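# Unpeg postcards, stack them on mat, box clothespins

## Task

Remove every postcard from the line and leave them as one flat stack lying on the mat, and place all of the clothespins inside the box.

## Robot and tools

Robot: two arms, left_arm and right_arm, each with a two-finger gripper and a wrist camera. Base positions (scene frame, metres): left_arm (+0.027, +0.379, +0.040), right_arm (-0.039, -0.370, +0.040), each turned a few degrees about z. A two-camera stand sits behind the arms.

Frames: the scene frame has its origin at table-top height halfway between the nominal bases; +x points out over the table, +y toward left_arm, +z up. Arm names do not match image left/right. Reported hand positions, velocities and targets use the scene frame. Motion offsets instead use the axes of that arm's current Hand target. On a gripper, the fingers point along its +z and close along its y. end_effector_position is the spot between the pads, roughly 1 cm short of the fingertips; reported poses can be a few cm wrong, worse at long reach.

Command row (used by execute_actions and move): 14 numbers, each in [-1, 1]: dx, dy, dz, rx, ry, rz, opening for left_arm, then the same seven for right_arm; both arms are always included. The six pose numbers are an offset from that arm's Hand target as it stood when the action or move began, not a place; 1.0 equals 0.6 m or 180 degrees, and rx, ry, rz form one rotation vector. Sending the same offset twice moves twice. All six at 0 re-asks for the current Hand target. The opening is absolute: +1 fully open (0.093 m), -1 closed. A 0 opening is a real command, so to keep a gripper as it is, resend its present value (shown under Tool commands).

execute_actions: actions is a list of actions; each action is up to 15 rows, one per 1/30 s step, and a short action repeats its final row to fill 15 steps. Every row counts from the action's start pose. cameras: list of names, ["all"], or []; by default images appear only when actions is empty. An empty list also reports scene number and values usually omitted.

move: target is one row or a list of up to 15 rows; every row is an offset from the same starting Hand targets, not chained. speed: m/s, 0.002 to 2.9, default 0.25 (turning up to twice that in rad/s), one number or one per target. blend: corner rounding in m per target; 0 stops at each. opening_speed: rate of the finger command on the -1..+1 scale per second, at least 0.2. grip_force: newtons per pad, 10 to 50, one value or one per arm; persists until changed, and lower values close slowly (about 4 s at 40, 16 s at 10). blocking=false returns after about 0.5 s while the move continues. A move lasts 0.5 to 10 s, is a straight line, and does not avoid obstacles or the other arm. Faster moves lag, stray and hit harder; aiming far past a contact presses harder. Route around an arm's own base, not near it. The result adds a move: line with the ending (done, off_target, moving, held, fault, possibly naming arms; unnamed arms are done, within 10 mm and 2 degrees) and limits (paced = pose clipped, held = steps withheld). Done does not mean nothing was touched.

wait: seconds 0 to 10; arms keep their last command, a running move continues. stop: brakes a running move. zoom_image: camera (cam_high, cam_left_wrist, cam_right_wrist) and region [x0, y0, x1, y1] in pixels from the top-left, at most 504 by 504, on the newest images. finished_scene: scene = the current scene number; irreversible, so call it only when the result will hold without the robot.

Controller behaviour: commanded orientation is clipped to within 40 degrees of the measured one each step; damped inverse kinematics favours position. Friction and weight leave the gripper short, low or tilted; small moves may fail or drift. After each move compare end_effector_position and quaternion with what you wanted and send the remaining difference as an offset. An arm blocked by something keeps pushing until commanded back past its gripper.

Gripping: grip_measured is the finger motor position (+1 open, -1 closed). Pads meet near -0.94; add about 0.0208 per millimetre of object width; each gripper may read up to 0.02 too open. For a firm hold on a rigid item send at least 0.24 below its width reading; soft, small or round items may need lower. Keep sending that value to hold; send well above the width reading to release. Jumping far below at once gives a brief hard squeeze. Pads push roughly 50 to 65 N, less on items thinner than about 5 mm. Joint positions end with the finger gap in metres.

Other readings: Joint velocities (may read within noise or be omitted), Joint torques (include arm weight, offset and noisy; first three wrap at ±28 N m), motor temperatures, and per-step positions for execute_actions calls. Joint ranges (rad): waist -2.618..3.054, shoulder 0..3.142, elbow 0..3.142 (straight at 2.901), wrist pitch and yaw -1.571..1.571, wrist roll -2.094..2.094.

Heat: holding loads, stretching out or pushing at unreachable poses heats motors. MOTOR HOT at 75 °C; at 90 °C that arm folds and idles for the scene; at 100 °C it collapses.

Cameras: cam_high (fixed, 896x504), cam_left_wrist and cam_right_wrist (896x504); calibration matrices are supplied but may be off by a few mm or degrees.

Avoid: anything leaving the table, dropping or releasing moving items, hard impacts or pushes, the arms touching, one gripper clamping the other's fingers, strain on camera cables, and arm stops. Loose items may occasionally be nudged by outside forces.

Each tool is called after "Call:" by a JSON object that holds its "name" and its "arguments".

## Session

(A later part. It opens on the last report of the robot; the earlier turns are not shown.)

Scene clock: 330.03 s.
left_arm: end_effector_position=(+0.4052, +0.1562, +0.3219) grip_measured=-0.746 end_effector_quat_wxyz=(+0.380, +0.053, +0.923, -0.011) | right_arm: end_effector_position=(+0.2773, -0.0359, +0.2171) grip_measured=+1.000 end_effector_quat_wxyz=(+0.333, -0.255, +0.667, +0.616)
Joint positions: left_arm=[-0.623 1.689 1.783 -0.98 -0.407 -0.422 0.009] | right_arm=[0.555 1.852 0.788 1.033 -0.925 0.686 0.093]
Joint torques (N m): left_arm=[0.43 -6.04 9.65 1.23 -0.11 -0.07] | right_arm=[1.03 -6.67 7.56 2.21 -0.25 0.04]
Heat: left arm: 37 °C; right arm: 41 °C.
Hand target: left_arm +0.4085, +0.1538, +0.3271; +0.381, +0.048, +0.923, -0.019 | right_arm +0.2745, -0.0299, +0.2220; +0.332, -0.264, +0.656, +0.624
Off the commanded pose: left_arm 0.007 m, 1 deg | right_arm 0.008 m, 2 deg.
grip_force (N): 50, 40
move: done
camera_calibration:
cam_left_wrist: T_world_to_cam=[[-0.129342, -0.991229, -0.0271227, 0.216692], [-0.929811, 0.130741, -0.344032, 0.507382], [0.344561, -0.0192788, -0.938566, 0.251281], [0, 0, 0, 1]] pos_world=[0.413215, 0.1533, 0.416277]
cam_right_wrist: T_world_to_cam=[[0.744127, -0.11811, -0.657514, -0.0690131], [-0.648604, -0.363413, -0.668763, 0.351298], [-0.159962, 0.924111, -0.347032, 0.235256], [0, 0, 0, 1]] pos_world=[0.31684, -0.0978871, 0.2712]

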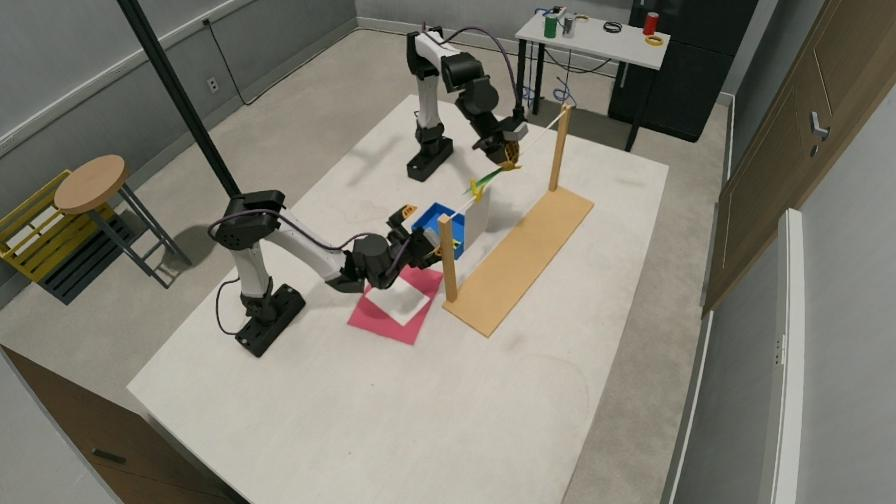

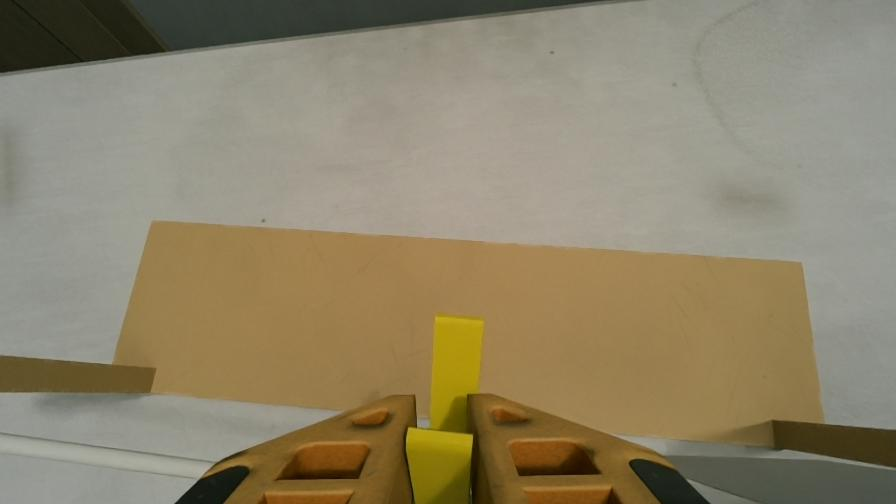

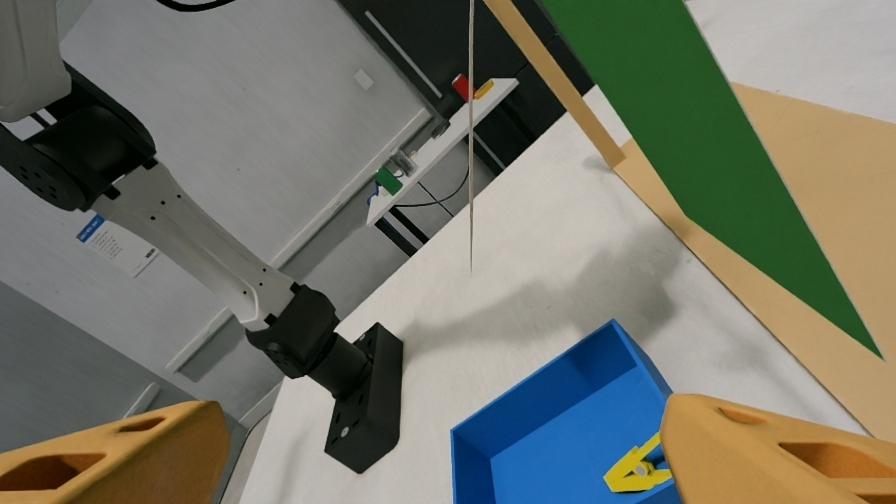

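Call:
{"name": "move", "arguments": {"target": [[0,0,0,0,0,0,-0.75,0.037,-0.025,0.12,0,0,0,1],[0,0,0,0,0,0,-0.75,0.037,-0.025,0.276,0,0,0,1],[0,0,0,0,0,0,-0.75,0.037,-0.025,0.276,0,0,0,-1]], "speed": [0.15,0.12,0.1], "blend": [0.02,0,0], "opening_speed": 0.8, "cameras": ["cam_right_wrist","cam_high"]}}

Call:
{"name": "zoom_image", "arguments": {"camera": "cam_high", "region": [430, 110, 570, 250]}}

Scene clock: 348.10 s.
left_arm: end_effector_position=(+0.4024, +0.1704, +0.3203) grip_measured=-0.746 end_effector_quat_wxyz=(+0.371, +0.050, +0.927, +0.018) | right_arm: end_effector_position=(+0.2836, +0.1322, +0.1899) grip_measured=-0.988 end_effector_quat_wxyz=(+0.326, -0.261, +0.663, +0.622)
Joint positions: left_arm=[-0.614 1.689 1.795 -1.036 -0.441 -0.418 0.009] | right_arm=[0.872 2.258 1.306 0.934 -0.631 0.703 0]
Joint torques (N m): left_arm=[-0.32 -6.09 8.61 1.68 0.2 -0.09] | right_arm=[-0.64 -10.03 9.58 2.08 -0.18 -0.13]
Heat: left arm: 37 °C; right arm: 41 °C.
Hand target: left_arm +0.4085, +0.1538, +0.3271; +0.381, +0.048, +0.923, -0.019 | right_arm +0.2893, +0.1350, +0.1952; +0.332, -0.264, +0.656, +0.624
Off the commanded pose: left_arm 0.019 m, 4 deg | right_arm 0.008 m, 1 deg.
grip_force (N): 50, 40
move: off_target (left_arm)
camera_calibration:
cam_right_wrist: T_world_to_cam=[[0.745252, -0.0981657, -0.659517, -0.0742655], [-0.641599, -0.374845, -0.66921, 0.397821], [-0.181523, 0.921876, -0.342337, 0.0770195], [0, 0, 0, 1]] pos_world=[0.324569, 0.0708284, 0.243613]
Images, in order (width x height): cam_high 896x504, cam_right_wrist 896x504.

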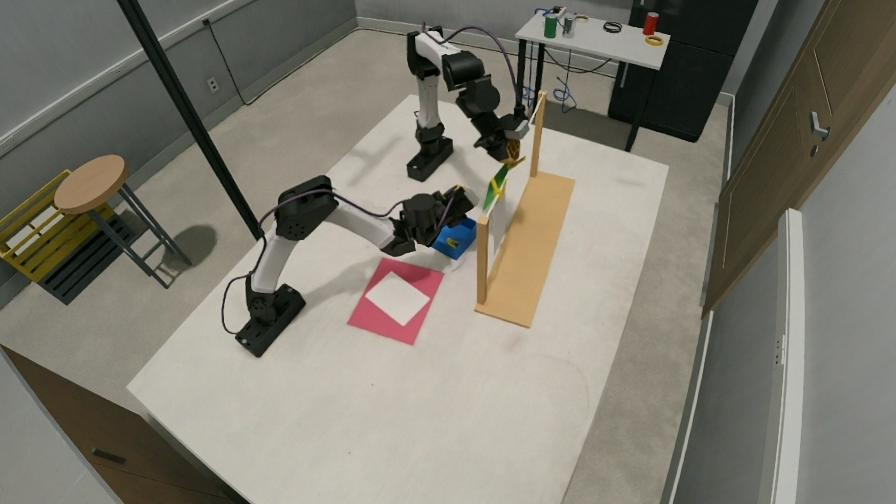

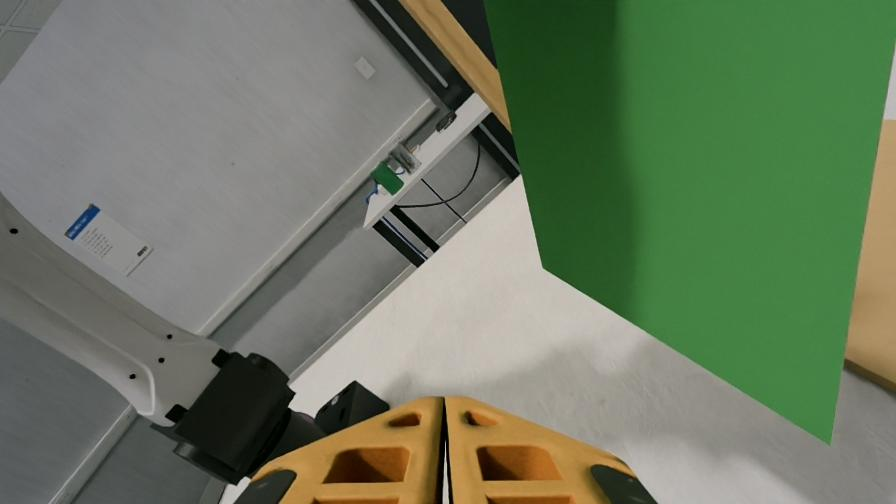

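Scaled by 3.600 from the camera's 896x504 image, which has a finer 1280x720 frame.

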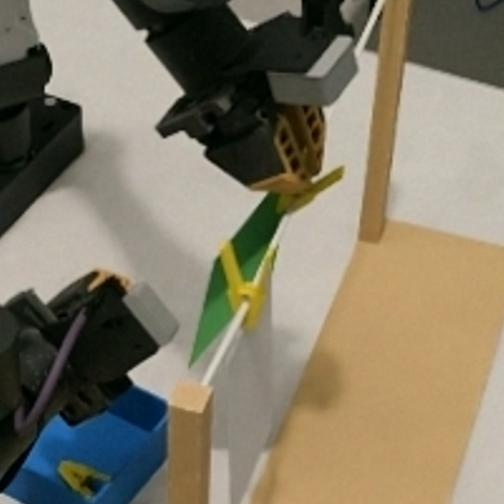

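Call:
{"name": "move", "arguments": {"target": [[0,0,0,0,0,0,-0.75,0,0,-0.14,0,0,0,-0.95],[0,0,0,0,0,0,-0.75,0.01,0,-0.25,0,0,0,1]], "speed": [0.12,0.15], "blend": [0.01,0], "cameras": ["all"]}}

Call:
{"name": "zoom_image", "arguments": {"camera": "cam_high", "region": [430, 90, 590, 330]}}

Scene clock: 361.97 s.
left_arm: end_effector_position=(+0.4024, +0.1704, +0.3203) grip_measured=-0.746 end_effector_quat_wxyz=(+0.371, +0.050, +0.927, +0.018) | right_arm: end_effector_position=(+0.2722, -0.0110, +0.1750) grip_measured=+1.000 end_effector_quat_wxyz=(+0.316, -0.253, +0.671, +0.621)
Joint positions: left_arm=[-0.614 1.689 1.795 -1.036 -0.441 -0.418 0.009] | right_arm=[0.618 2.018 0.804 1.166 -0.881 0.703 0.093]
Joint torques (N m): left_arm=[-0.47 -5.97 8.65 1.66 0.18 -0.14] | right_arm=[-0.4 -11.3 4.79 2.21 -0.21 -0.14]
Motor temperatures (°C): left_arm=[23 35 37 36 24 25 24] | right_arm=[23 43 42 39 24 25 24]
Heat: left arm: 37 °C; right arm: 43 °C.
Hand target: left_arm +0.4085, +0.1538, +0.3271; +0.381, +0.048, +0.923, -0.019 | right_arm +0.2695, -0.0137, +0.1908; +0.332, -0.265, +0.656, +0.624
Off the commanded pose: left_arm 0.019 m, 4 deg | right_arm 0.016 m, 3 deg.
grip_force (N): 50, 40
move: off_target (left_arm, right_arm); target 2's new opening was sent with right_arm's hand 0.016 m and 3 deg from that target
camera_calibration:
cam_left_wrist: T_world_to_cam=[[-0.10281, -0.991788, -0.0760746, 0.235446], [-0.93925, 0.121973, -0.32083, 0.500218], [0.327474, 0.0384687, -0.944077, 0.249878], [0, 0, 0, 1]] pos_world=[0.412207, 0.162887, 0.414301]
cam_right_wrist: T_world_to_cam=[[0.726459, -0.109074, -0.678499, -0.0814198], [-0.660925, -0.381345, -0.646339, 0.32809], [-0.188244, 0.917975, -0.349122, 0.204922], [0, 0, 0, 1]] pos_world=[0.314567, -0.0718787, 0.228357]

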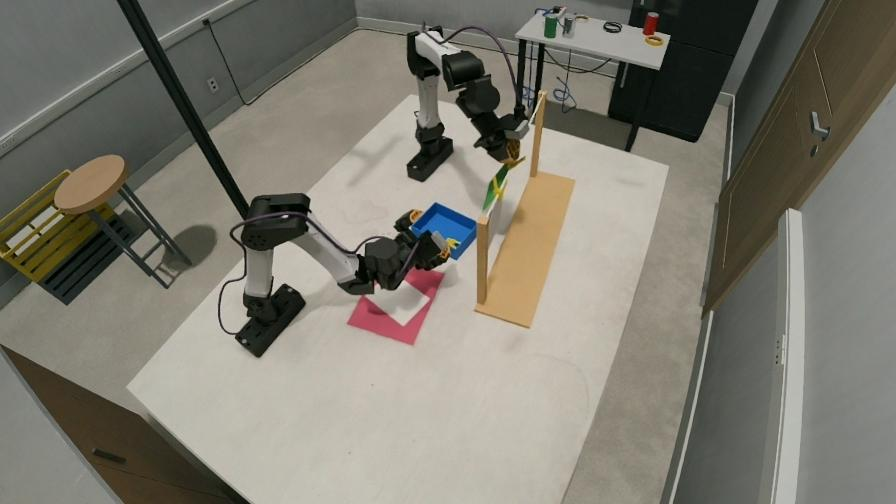

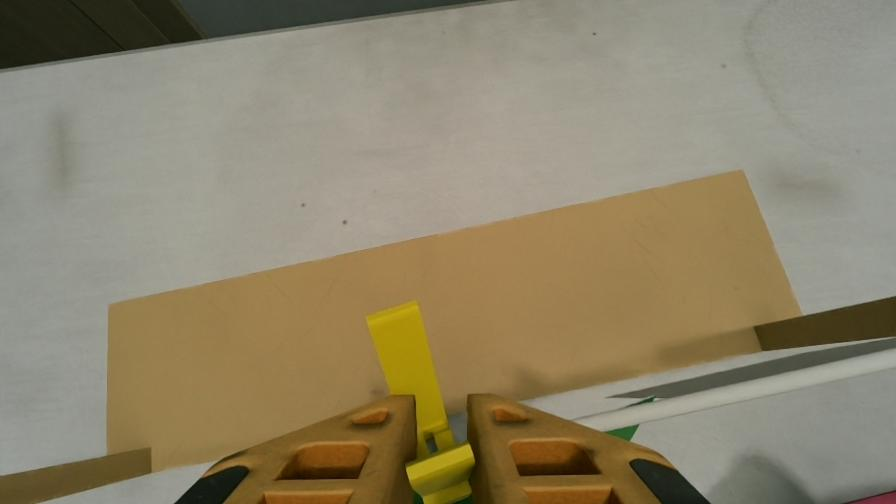

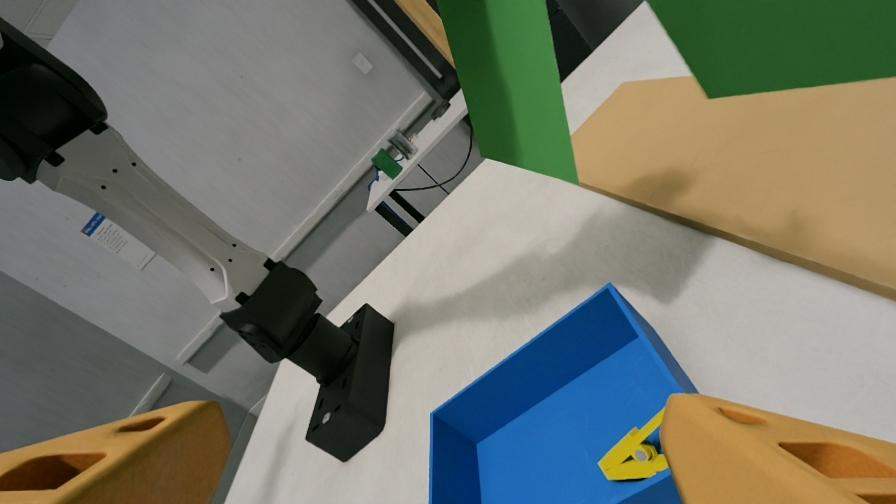

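Scaled by 2.100 from the camera's 896x504 image, which has a finer 1280x720 frame.

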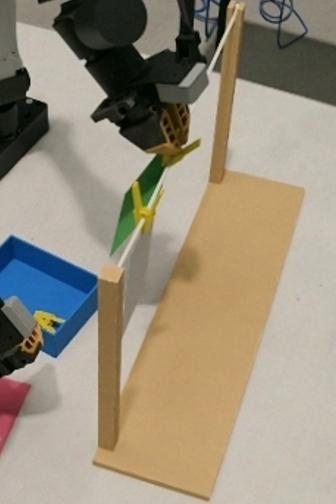

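Call:
{"name": "move", "arguments": {"target": [[0,0,0,0,0,0,-0.2,0,0,0,0,0,0,1],[0.066,0.002,-0.167,-0.073,-0.2494,-0.0309,-0.1,0,0,-0.05,0,0,0,1]], "speed": [0.1,0.2], "opening_speed": 1.0, "cameras": ["all"]}}

Call:
{"name": "zoom_image", "arguments": {"camera": "cam_high", "region": [430, 90, 590, 330]}}

Scene clock: 396.83 s.
left_arm: end_effector_position=(+0.3137, +0.1597, +0.3624) grip_measured=-0.102 end_effector_quat_wxyz=(+0.699, -0.032, +0.712, +0.060) | right_arm: end_effector_position=(+0.2675, -0.0395, +0.1764) grip_measured=+1.000 end_effector_quat_wxyz=(+0.315, -0.254, +0.670, +0.623)
Joint positions: left_arm=[-1.048 1.287 0.895 0.342 -1.239 -0.007 0.04] | right_arm=[0.553 1.97 0.725 1.198 -0.952 0.703 0.093]
Joint torques (N m): left_arm=[-0.34 -6.17 6.34 1.73 -0.17 0.05] | right_arm=[-0.84 -10.62 4.66 2.17 -0.21 -0.14]
Motor temperatures (°C): left_arm=[23 35 37 37 24 25 23] | right_arm=[23 50 38 40 24 25 24]
Heat: left arm: 37 °C; right arm: 50 °C.
Hand target: left_arm +0.3103, +0.1652, +0.3702; +0.705, -0.050, +0.705, +0.049 | right_arm +0.2662, -0.0435, +0.1908; +0.332, -0.265, +0.656, +0.624
Off the commanded pose: left_arm 0.010 m, 3 deg | right_arm 0.015 m, 3 deg.
grip_force (N): 50, 40
move: off_target (left_arm, right_arm); target 2's new opening was sent with left_arm's hand 0.010 m and 3 deg from that target
camera_calibration:
cam_left_wrist: T_world_to_cam=[[0.117883, -0.991108, -0.0617086, 0.144351], [-0.43459, 0.00438384, -0.900618, 0.502391], [0.89288, 0.132986, -0.430209, -0.0596653], [0, 0, 0, 1]] pos_world=[0.254592, 0.148799, 0.435701]
cam_right_wrist: T_world_to_cam=[[0.726023, -0.103566, -0.679827, -0.0795651], [-0.65999, -0.382601, -0.646552, 0.314693], [-0.193142, 0.918091, -0.34613, 0.231389], [0, 0, 0, 1]] pos_world=[0.310151, -0.100275, 0.229466]

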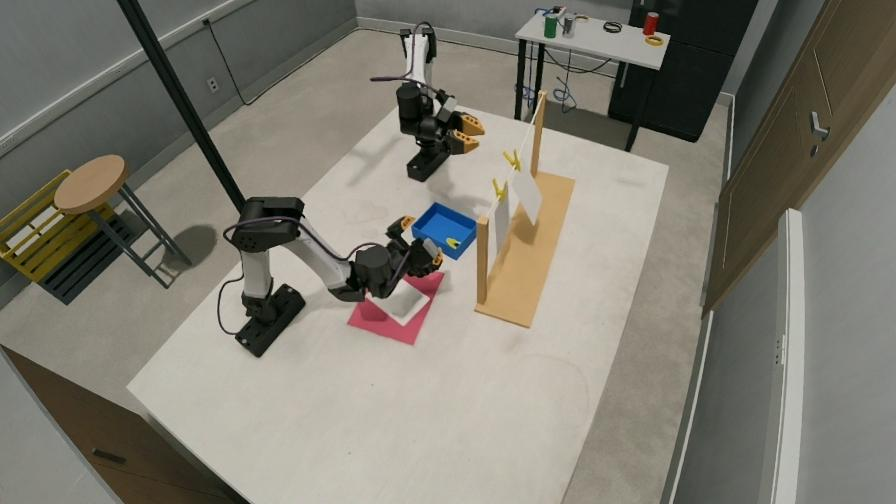

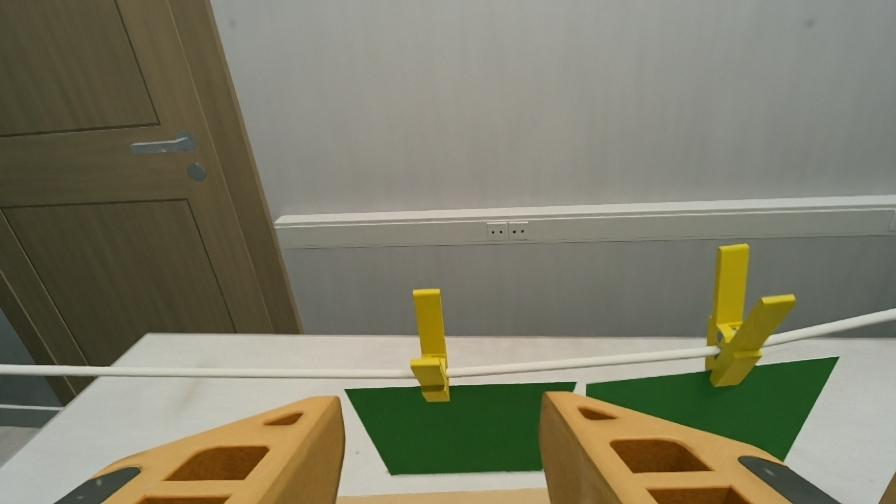

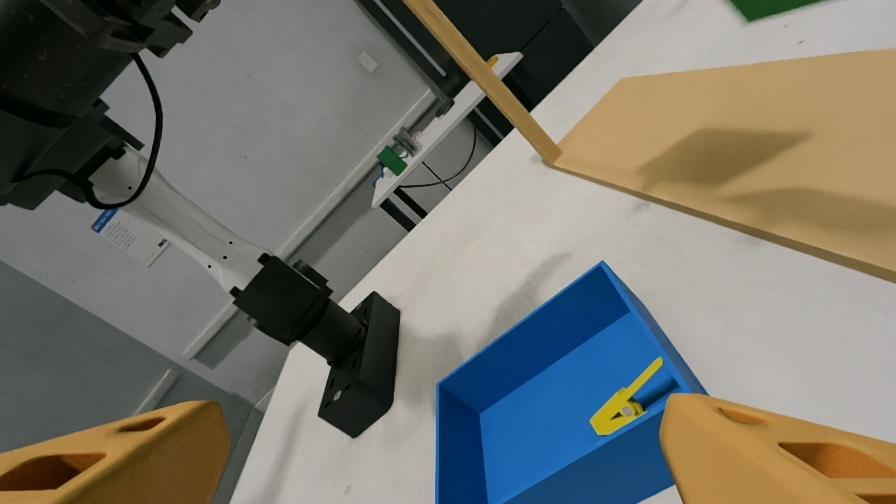

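Scaled by 2.100 from the camera's 896x504 image, which has a finer 1280x720 frame.

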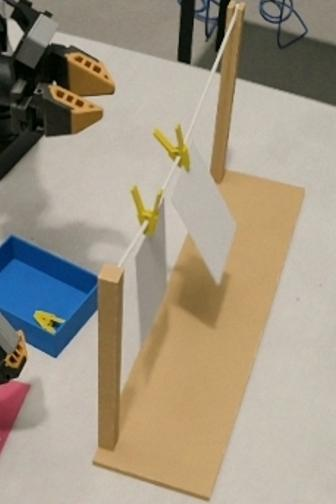

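Call:
{"name": "wait", "arguments": {"seconds": 0.5, "cameras": ["cam_left_wrist","cam_high"]}}

Call:
{"name": "zoom_image", "arguments": {"camera": "cam_high", "region": [430, 90, 590, 330]}}

Scene clock: 401.87 s.
left_arm: end_effector_position=(+0.3137, +0.1597, +0.3625) grip_measured=-0.102 end_effector_quat_wxyz=(+0.699, -0.032, +0.712, +0.060) | right_arm: end_effector_position=(+0.2675, -0.0395, +0.1764) grip_measured=+1.000 end_effector_quat_wxyz=(+0.315, -0.254, +0.670, +0.623)
Joint positions: left_arm=[-1.048 1.287 0.895 0.342 -1.239 -0.007 0.04] | right_arm=[0.553 1.97 0.725 1.198 -0.952 0.703 0.093]
Joint torques (N m): left_arm=[-0.31 -6.19 6.28 1.73 -0.18 0.03] | right_arm=[-0.9 -10.65 4.62 2.17 -0.2 -0.14]
Heat: left arm: 37 °C; right arm: 49 °C.
Hand target: left_arm +0.3103, +0.1652, +0.3702; +0.705, -0.050, +0.705, +0.049 | right_arm +0.2662, -0.0435, +0.1908; +0.332, -0.265, +0.656, +0.624
Tool commands: left_gripper/opening=-0.1 right_gripper/opening=+1.0
Off the commanded pose: left_arm 0.010 m, 3 deg | right_arm 0.015 m, 3 deg.
grip_force (N): 50, 40
wait: 0.50 s; at rest from the start
camera_calibration:
cam_left_wrist: T_world_to_cam=[[0.117842, -0.991136, -0.0613413, 0.144305], [-0.434433, 0.00409159, -0.900695, 0.502427], [0.892962, 0.132788, -0.4301, -0.0597173], [0, 0, 0, 1]] pos_world=[0.254591, 0.1489, 0.435701]
Images, in order (width x height): cam_high 896x504, cam_left_wrist 896x504.

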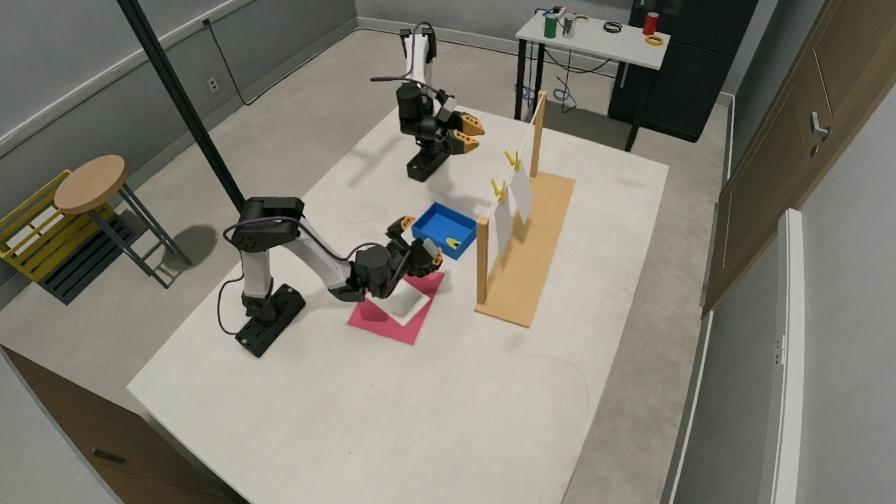

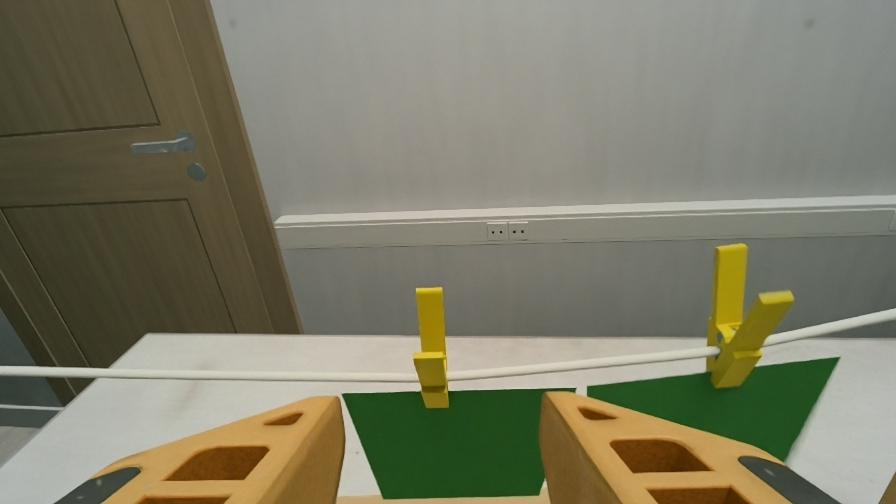

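Scaled by 2.100 from the camera's 896x504 image, which has a finer 1280x720 frame.

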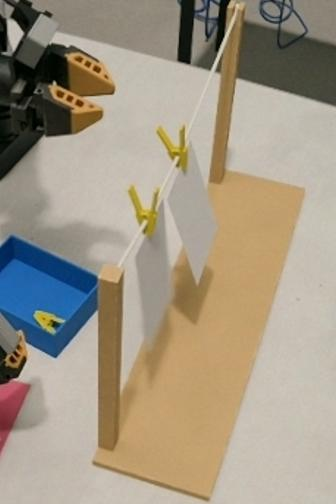

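Call:
{"name": "move", "arguments": {"target": [[0.097,0.0133,0.037,0,-0.111,0,-0.1,0,0,0,0,0,0,1],[0.036,0.014,0.165,0,-0.111,0,-0.1,0,0,0,0,0,0,1]], "speed": [0.2,0.12], "blend": [0.01,0], "cameras": ["cam_left_wrist","cam_high"]}}

Call:
{"name": "zoom_image", "arguments": {"camera": "cam_high", "region": [450, 100, 570, 220]}}

Scene clock: 414.37 s.
left_arm: end_effector_position=(+0.4042, +0.1899, +0.3386) grip_measured=-0.102 end_effector_quat_wxyz=(+0.807, -0.030, +0.585, +0.072) | right_arm: end_effector_position=(+0.2675, -0.0395, +0.1764) grip_measured=+1.000 end_effector_quat_wxyz=(+0.315, -0.254, +0.670, +0.623)
Joint positions: left_arm=[-0.706 1.68 0.725 1.448 -0.844 0.418 0.04] | right_arm=[0.553 1.97 0.725 1.198 -0.952 0.703 0.093]
Joint torques (N m): left_arm=[0.4 -5.2 8.27 1.52 0.31 -0.08] | right_arm=[-0.84 -10.65 4.63 2.16 -0.22 -0.14]
Heat: left arm: 37 °C; right arm: 48 °C.
Hand target: left_arm +0.4072, +0.1872, +0.3486; +0.817, -0.040, +0.572, +0.057 | right_arm +0.2662, -0.0435, +0.1908; +0.332, -0.265, +0.656, +0.624
Off the commanded pose: left_arm 0.011 m, 3 deg | right_arm 0.015 m, 3 deg.
grip_force (N): 50, 40
move: off_target (left_arm, right_arm)
camera_calibration:
cam_left_wrist: T_world_to_cam=[[0.146578, -0.98746, -0.0586348, 0.148868], [-0.11624, 0.0416704, -0.992347, 0.415446], [0.982346, 0.152272, -0.108674, -0.303456], [0, 0, 0, 1]] pos_world=[0.324569, 0.175897, 0.388018]
Images, in order (width x height): cam_high 896x504, cam_left_wrist 896x504.

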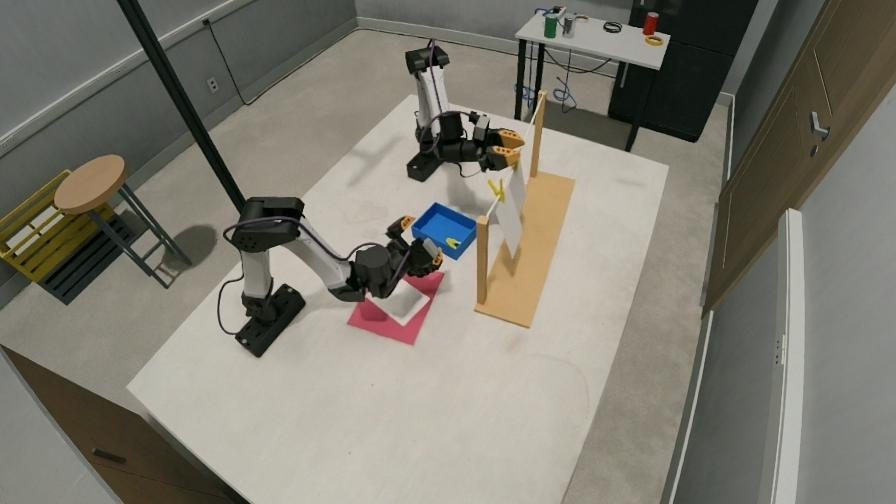

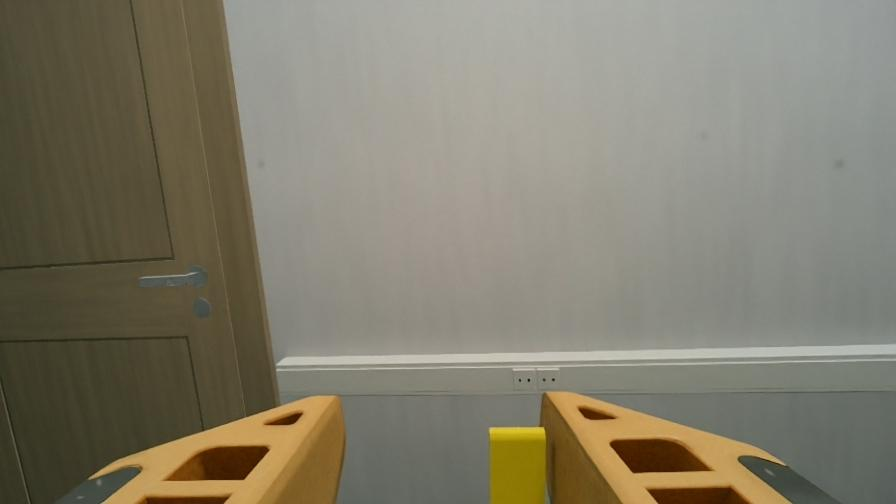

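Scaled by 4.200 from the camera's 896x504 image, which has a finer 1280x720 frame.

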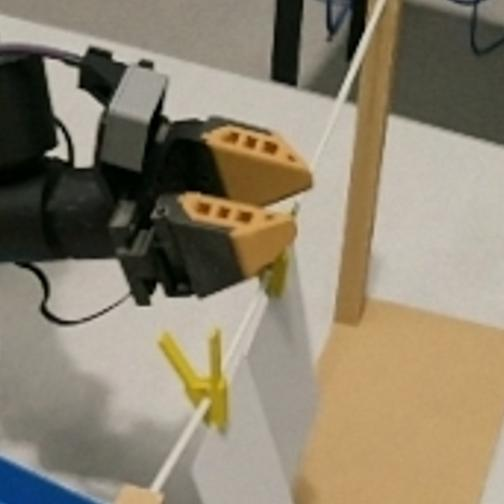

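Call:
{"name": "move", "arguments": {"target": [[0.018,-0.0215,-0.0097,0,0,0,-0.1,0,0,0,0,0,0,1],[0.018,-0.0215,-0.0097,0,0,0,-0.75,0,0,0,0,0,0,1],[0.058,-0.0135,-0.021,0,0.4556,0,-0.75,0,0,0,0,0,0,1]], "speed": [0.1,0.1,0.15], "opening_speed": 1.0, "cameras": ["all"]}}

Call:
{"name": "zoom_image", "arguments": {"camera": "cam_high", "region": [430, 90, 590, 330]}}

Scene clock: 433.77 s.
left_arm: end_effector_position=(+0.4058, +0.1788, +0.3093) grip_measured=-0.746 end_effector_quat_wxyz=(+0.241, -0.061, +0.968, +0.019) | right_arm: end_effector_position=(+0.2675, -0.0395, +0.1764) grip_measured=+1.000 end_effector_quat_wxyz=(+0.315, -0.254, +0.670, +0.623)
Joint positions: left_arm=[-0.551 1.982 2.29 -1.509 -0.327 -0.677 0.009] | right_arm=[0.553 1.97 0.725 1.198 -0.952 0.703 0.093]
Joint torques (N m): left_arm=[0.59 -7.51 8.46 0.77 -0.15 -0.05] | right_arm=[-0.84 -10.66 4.66 2.17 -0.22 -0.14]
Heat: left arm: 38 °C; right arm: 47 °C.
Hand target: left_arm +0.4085, +0.1792, +0.3117; +0.241, -0.068, +0.968, +0.016 | right_arm +0.2662, -0.0435, +0.1907; +0.332, -0.265, +0.656, +0.624
Off the commanded pose: left_arm 0.004 m, 1 deg | right_arm 0.015 m, 3 deg.
grip_force (N): 50, 40
move: off_target (right_arm); target 2's new opening was sent with left_arm's hand 0.016 m and 5 deg from that target
camera_calibration:
cam_left_wrist: T_world_to_cam=[[0.103964, -0.994554, -0.00727295, 0.138601], [-0.992859, -0.103351, -0.0595771, 0.48006], [0.058501, 0.0134149, -0.998197, 0.368288], [0, 0, 0, 1]] pos_world=[0.440677, 0.182521, 0.397232]
cam_right_wrist: T_world_to_cam=[[0.726023, -0.103566, -0.679827, -0.0795651], [-0.65999, -0.382601, -0.646552, 0.314693], [-0.193142, 0.918091, -0.34613, 0.231389], [0, 0, 0, 1]] pos_world=[0.310151, -0.100275, 0.229466]

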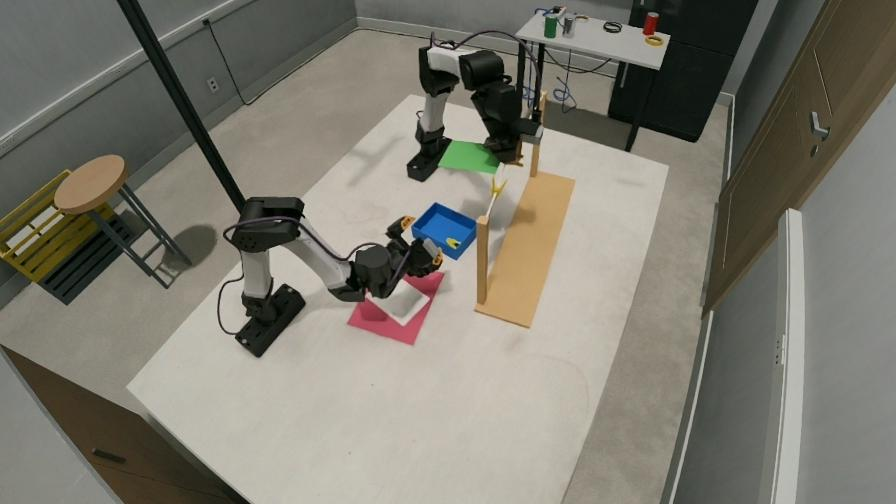

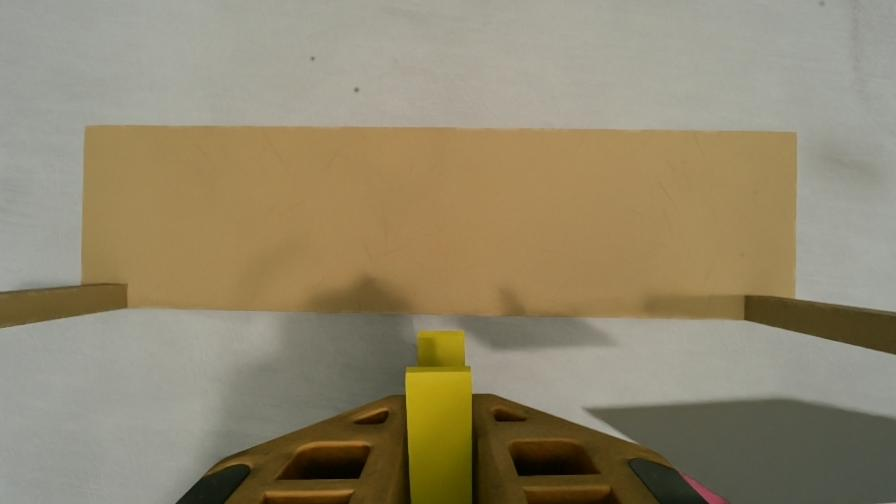

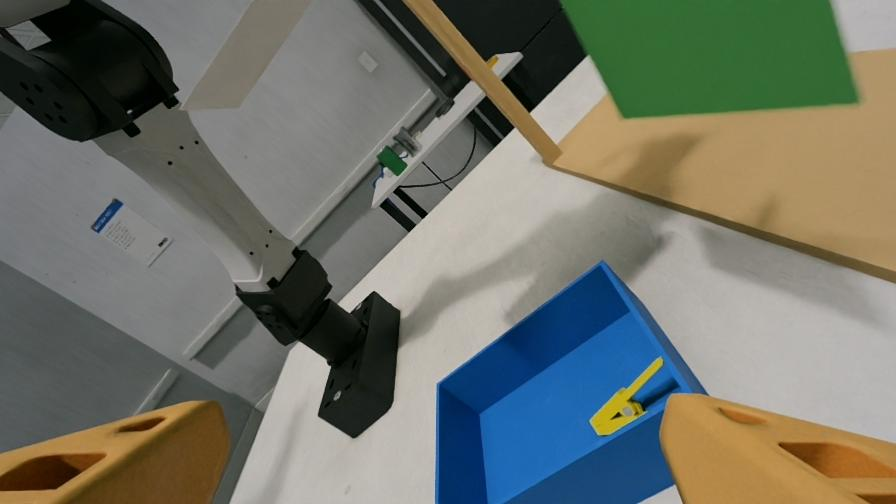

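Scaled by 2.100 from the camera's 896x504 image, which has a finer 1280x720 frame.

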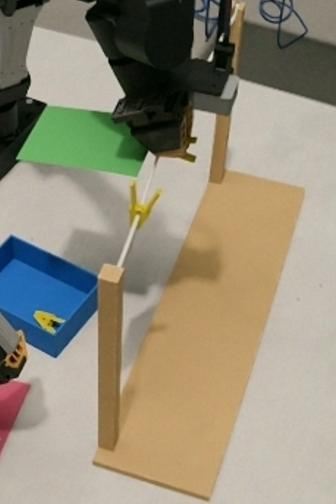

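Call:
{"name": "move", "arguments": {"target": [0,0,0,0,-0.111,0,-0.75,-0.0644,0.0712,0.1403,-0.0395,0.051,0.1383,1], "speed": 0.12, "cameras": ["all"]}}

Scene clock: 469.10 s.
left_arm: end_effector_position=(+0.4147, +0.1775, +0.3026) grip_measured=-0.746 end_effector_quat_wxyz=(+0.397, -0.066, +0.915, +0.033) | right_arm: end_effector_position=(+0.2670, +0.0352, +0.2424) grip_measured=+1.000 end_effector_quat_wxyz=(+0.124, -0.180, +0.687, +0.693)
Joint positions: left_arm=[-0.63 1.718 1.73 -0.965 -0.578 -0.645 0.009] | right_arm=[0.678 1.971 1.083 0.871 -1.012 1.122 0.093]
Joint torques (N m): left_arm=[-0.68 -10.35 5.65 1.23 -0.36 0.09] | right_arm=[0.62 -8.09 9.54 1.9 -0.18 0.04]
Heat: left arm: 37 °C; right arm: 47 °C.
Hand target: left_arm +0.4084, +0.1792, +0.3117; +0.405, -0.064, +0.911, +0.028 | right_arm +0.2675, +0.0410, +0.2478; +0.120, -0.186, +0.682, +0.697
Off the commanded pose: left_arm 0.011 m, 1 deg | right_arm 0.008 m, 1 deg.
grip_force (N): 50, 40
move: off_target (left_arm)
camera_calibration:
cam_left_wrist: T_world_to_cam=[[0.123664, -0.992198, -0.0158246, 0.13034], [-0.918374, -0.108393, -0.380579, 0.555555], [0.375894, 0.0615967, -0.924613, 0.198721], [0, 0, 0, 1]] pos_world=[0.419391, 0.1773, 0.397235]
cam_right_wrist: T_world_to_cam=[[0.414037, 0.0168344, -0.910104, 0.108185], [-0.785097, -0.499371, -0.366404, 0.355288], [-0.460648, 0.866225, -0.193542, 0.221803], [0, 0, 0, 1]] pos_world=[0.336316, -0.0165318, 0.271566]

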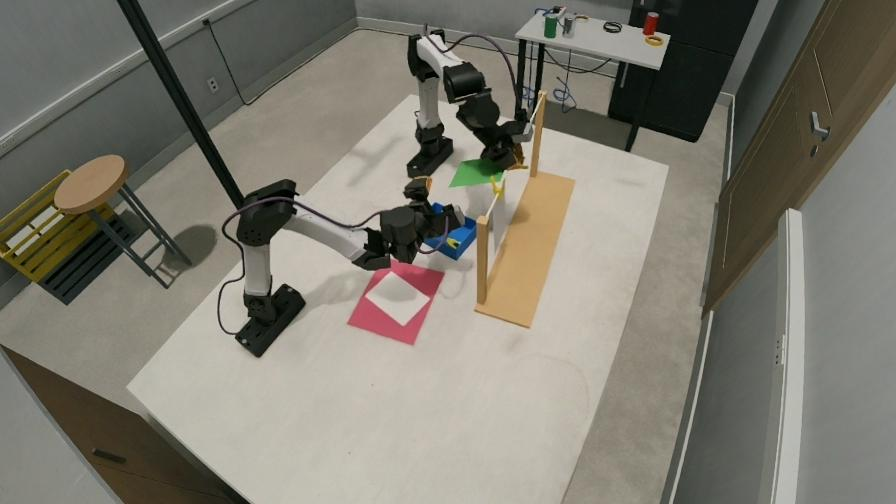

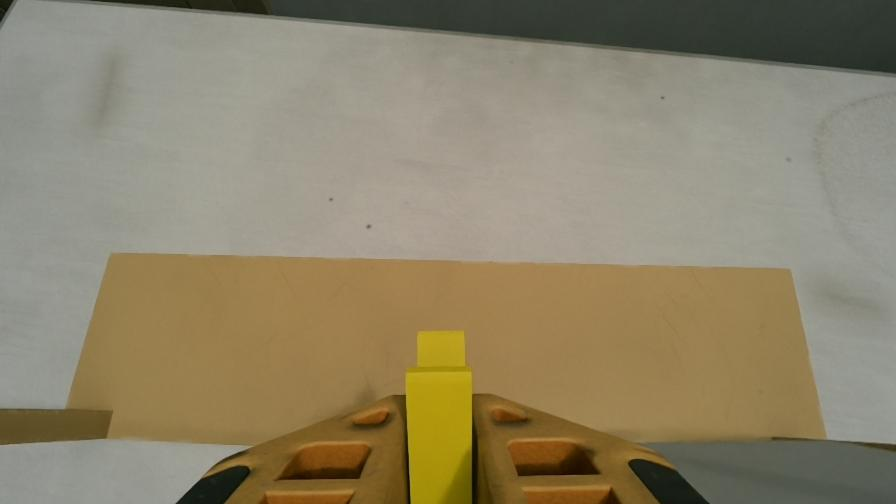

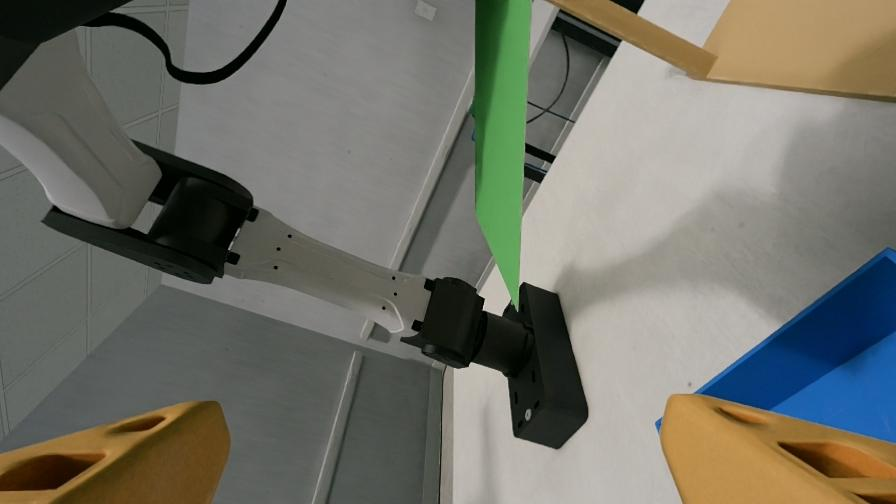

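Call:
{"name": "move", "arguments": {"target": [0,0,0,0,0,0,-0.75,0.0072,-0.0447,0.155,-0.0317,0,0,1], "speed": 0.12, "cameras": ["cam_right_wrist"]}}

Scene clock: 485.87 s.
left_arm: end_effector_position=(+0.4147, +0.1774, +0.3026) grip_measured=-0.746 end_effector_quat_wxyz=(+0.397, -0.066, +0.915, +0.033) | right_arm: end_effector_position=(+0.2633, +0.1291, +0.2123) grip_measured=+1.000 end_effector_quat_wxyz=(+0.101, -0.188, +0.658, +0.722)
Joint positions: left_arm=[-0.63 1.718 1.73 -0.965 -0.578 -0.645 0.009] | right_arm=[0.835 2.296 1.38 1.021 -0.912 1.236 0.093]
Joint torques (N m): left_arm=[-0.69 -10.21 5.61 1.23 -0.33 0.09] | right_arm=[0.35 -10.26 9.54 2.15 0.04 0.03]
Heat: left arm: 37 °C; right arm: 46 °C.
Hand target: left_arm +0.4085, +0.1792, +0.3117; +0.406, -0.064, +0.911, +0.028 | right_arm +0.2660, +0.1343, +0.2215; +0.111, -0.191, +0.647, +0.730
Off the commanded pose: left_arm 0.011 m, 1 deg | right_arm 0.011 m, 2 deg.
grip_force (N): 50, 40
move: off_target (left_arm, right_arm)
camera_calibration:
cam_right_wrist: T_world_to_cam=[[0.388047, 0.105257, -0.91561, 0.0774096], [-0.763735, -0.51935, -0.383384, 0.388714], [-0.515876, 0.848054, -0.121143, 0.134493], [0, 0, 0, 1]] pos_world=[0.336218, 0.0796737, 0.236197]
Images, in order (width x height): cam_right_wrist 896x504.

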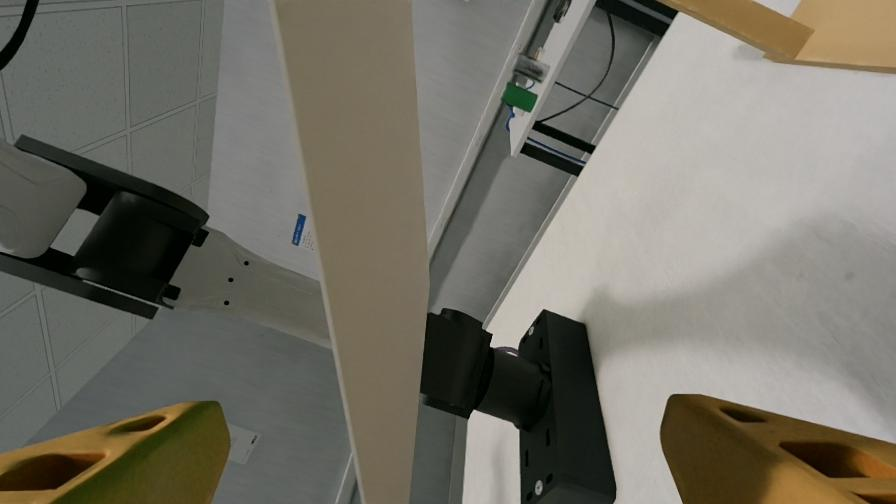

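Call:
{"name": "move", "arguments": {"target": [[0,0,0,0,0,0,-0.75,-0.0167,0.0133,-0.018,0,0,0,1],[0,0,0,0,0,0,-0.75,-0.0167,0.0133,-0.018,0,0,0,-1]], "speed": 0.1, "opening_speed": 0.8, "cameras": ["cam_right_wrist","cam_high"]}}

Scene clock: 515.77 s.
left_arm: end_effector_position=(+0.4147, +0.1774, +0.3026) grip_measured=-0.746 end_effector_quat_wxyz=(+0.397, -0.066, +0.915, +0.033) | right_arm: end_effector_position=(+0.2698, +0.1237, +0.2122) grip_measured=-0.988 end_effector_quat_wxyz=(+0.102, -0.184, +0.659, +0.722)
Joint positions: left_arm=[-0.63 1.718 1.73 -0.965 -0.578 -0.644 0.009] | right_arm=[0.818 2.296 1.38 1.021 -0.922 1.242 0]
Joint torques (N m): left_arm=[-0.68 -10.29 5.42 1.24 -0.34 0.06] | right_arm=[-0.65 -12.86 8.92 1.96 -0.14 0.03]
Heat: left arm: 39 °C; right arm: 47 °C.
Hand target: left_arm +0.4085, +0.1792, +0.3117; +0.406, -0.064, +0.911, +0.028 | right_arm +0.2732, +0.1235, +0.2320; +0.111, -0.191, +0.647, +0.730
Off the commanded pose: left_arm 0.011 m, 1 deg | right_arm 0.020 m, 2 deg.
grip_force (N): 50, 40
move: off_target (left_arm, right_arm); target 2's new opening was sent with right_arm's hand 0.020 m and 2 deg from that target
camera_calibration:
cam_right_wrist: T_world_to_cam=[[0.383351, 0.10172, -0.917984, 0.0775811], [-0.768878, -0.515542, -0.378211, 0.390762], [-0.511731, 0.850805, -0.119423, 0.140558], [0, 0, 0, 1]] pos_world=[0.342635, 0.0739755, 0.235794]
Images, in order (width x height): cam_high 896x504, cam_right_wrist 896x504.

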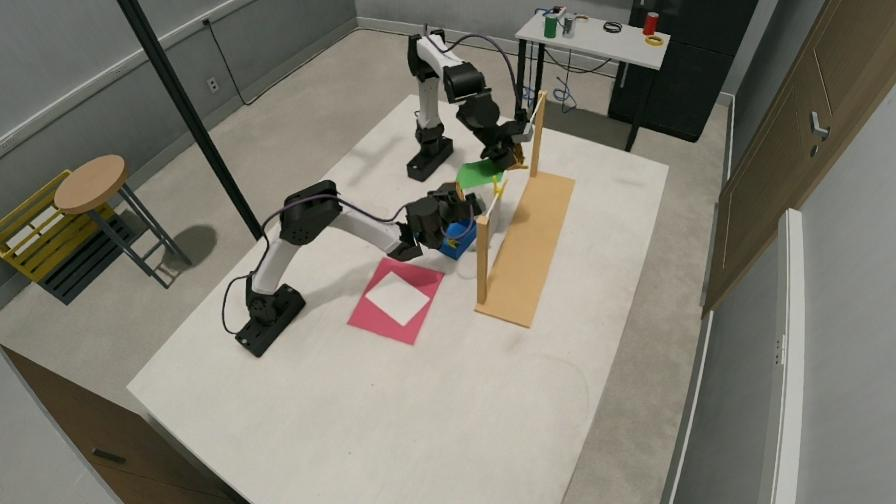

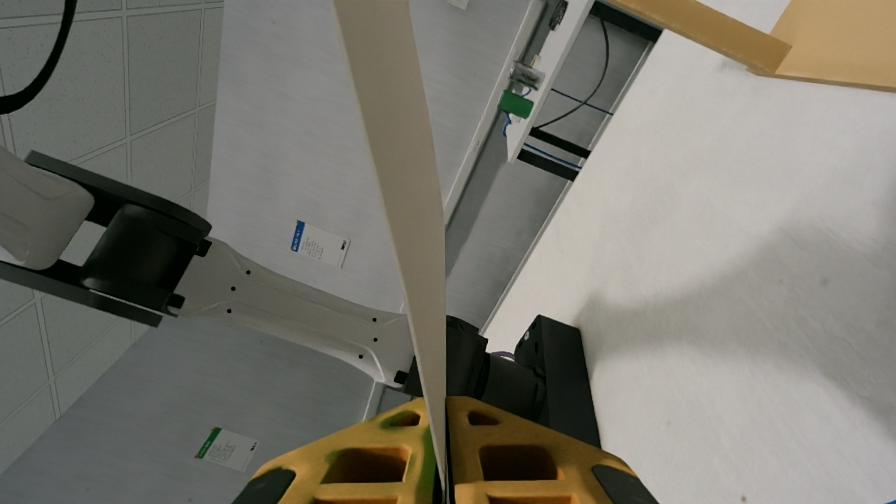

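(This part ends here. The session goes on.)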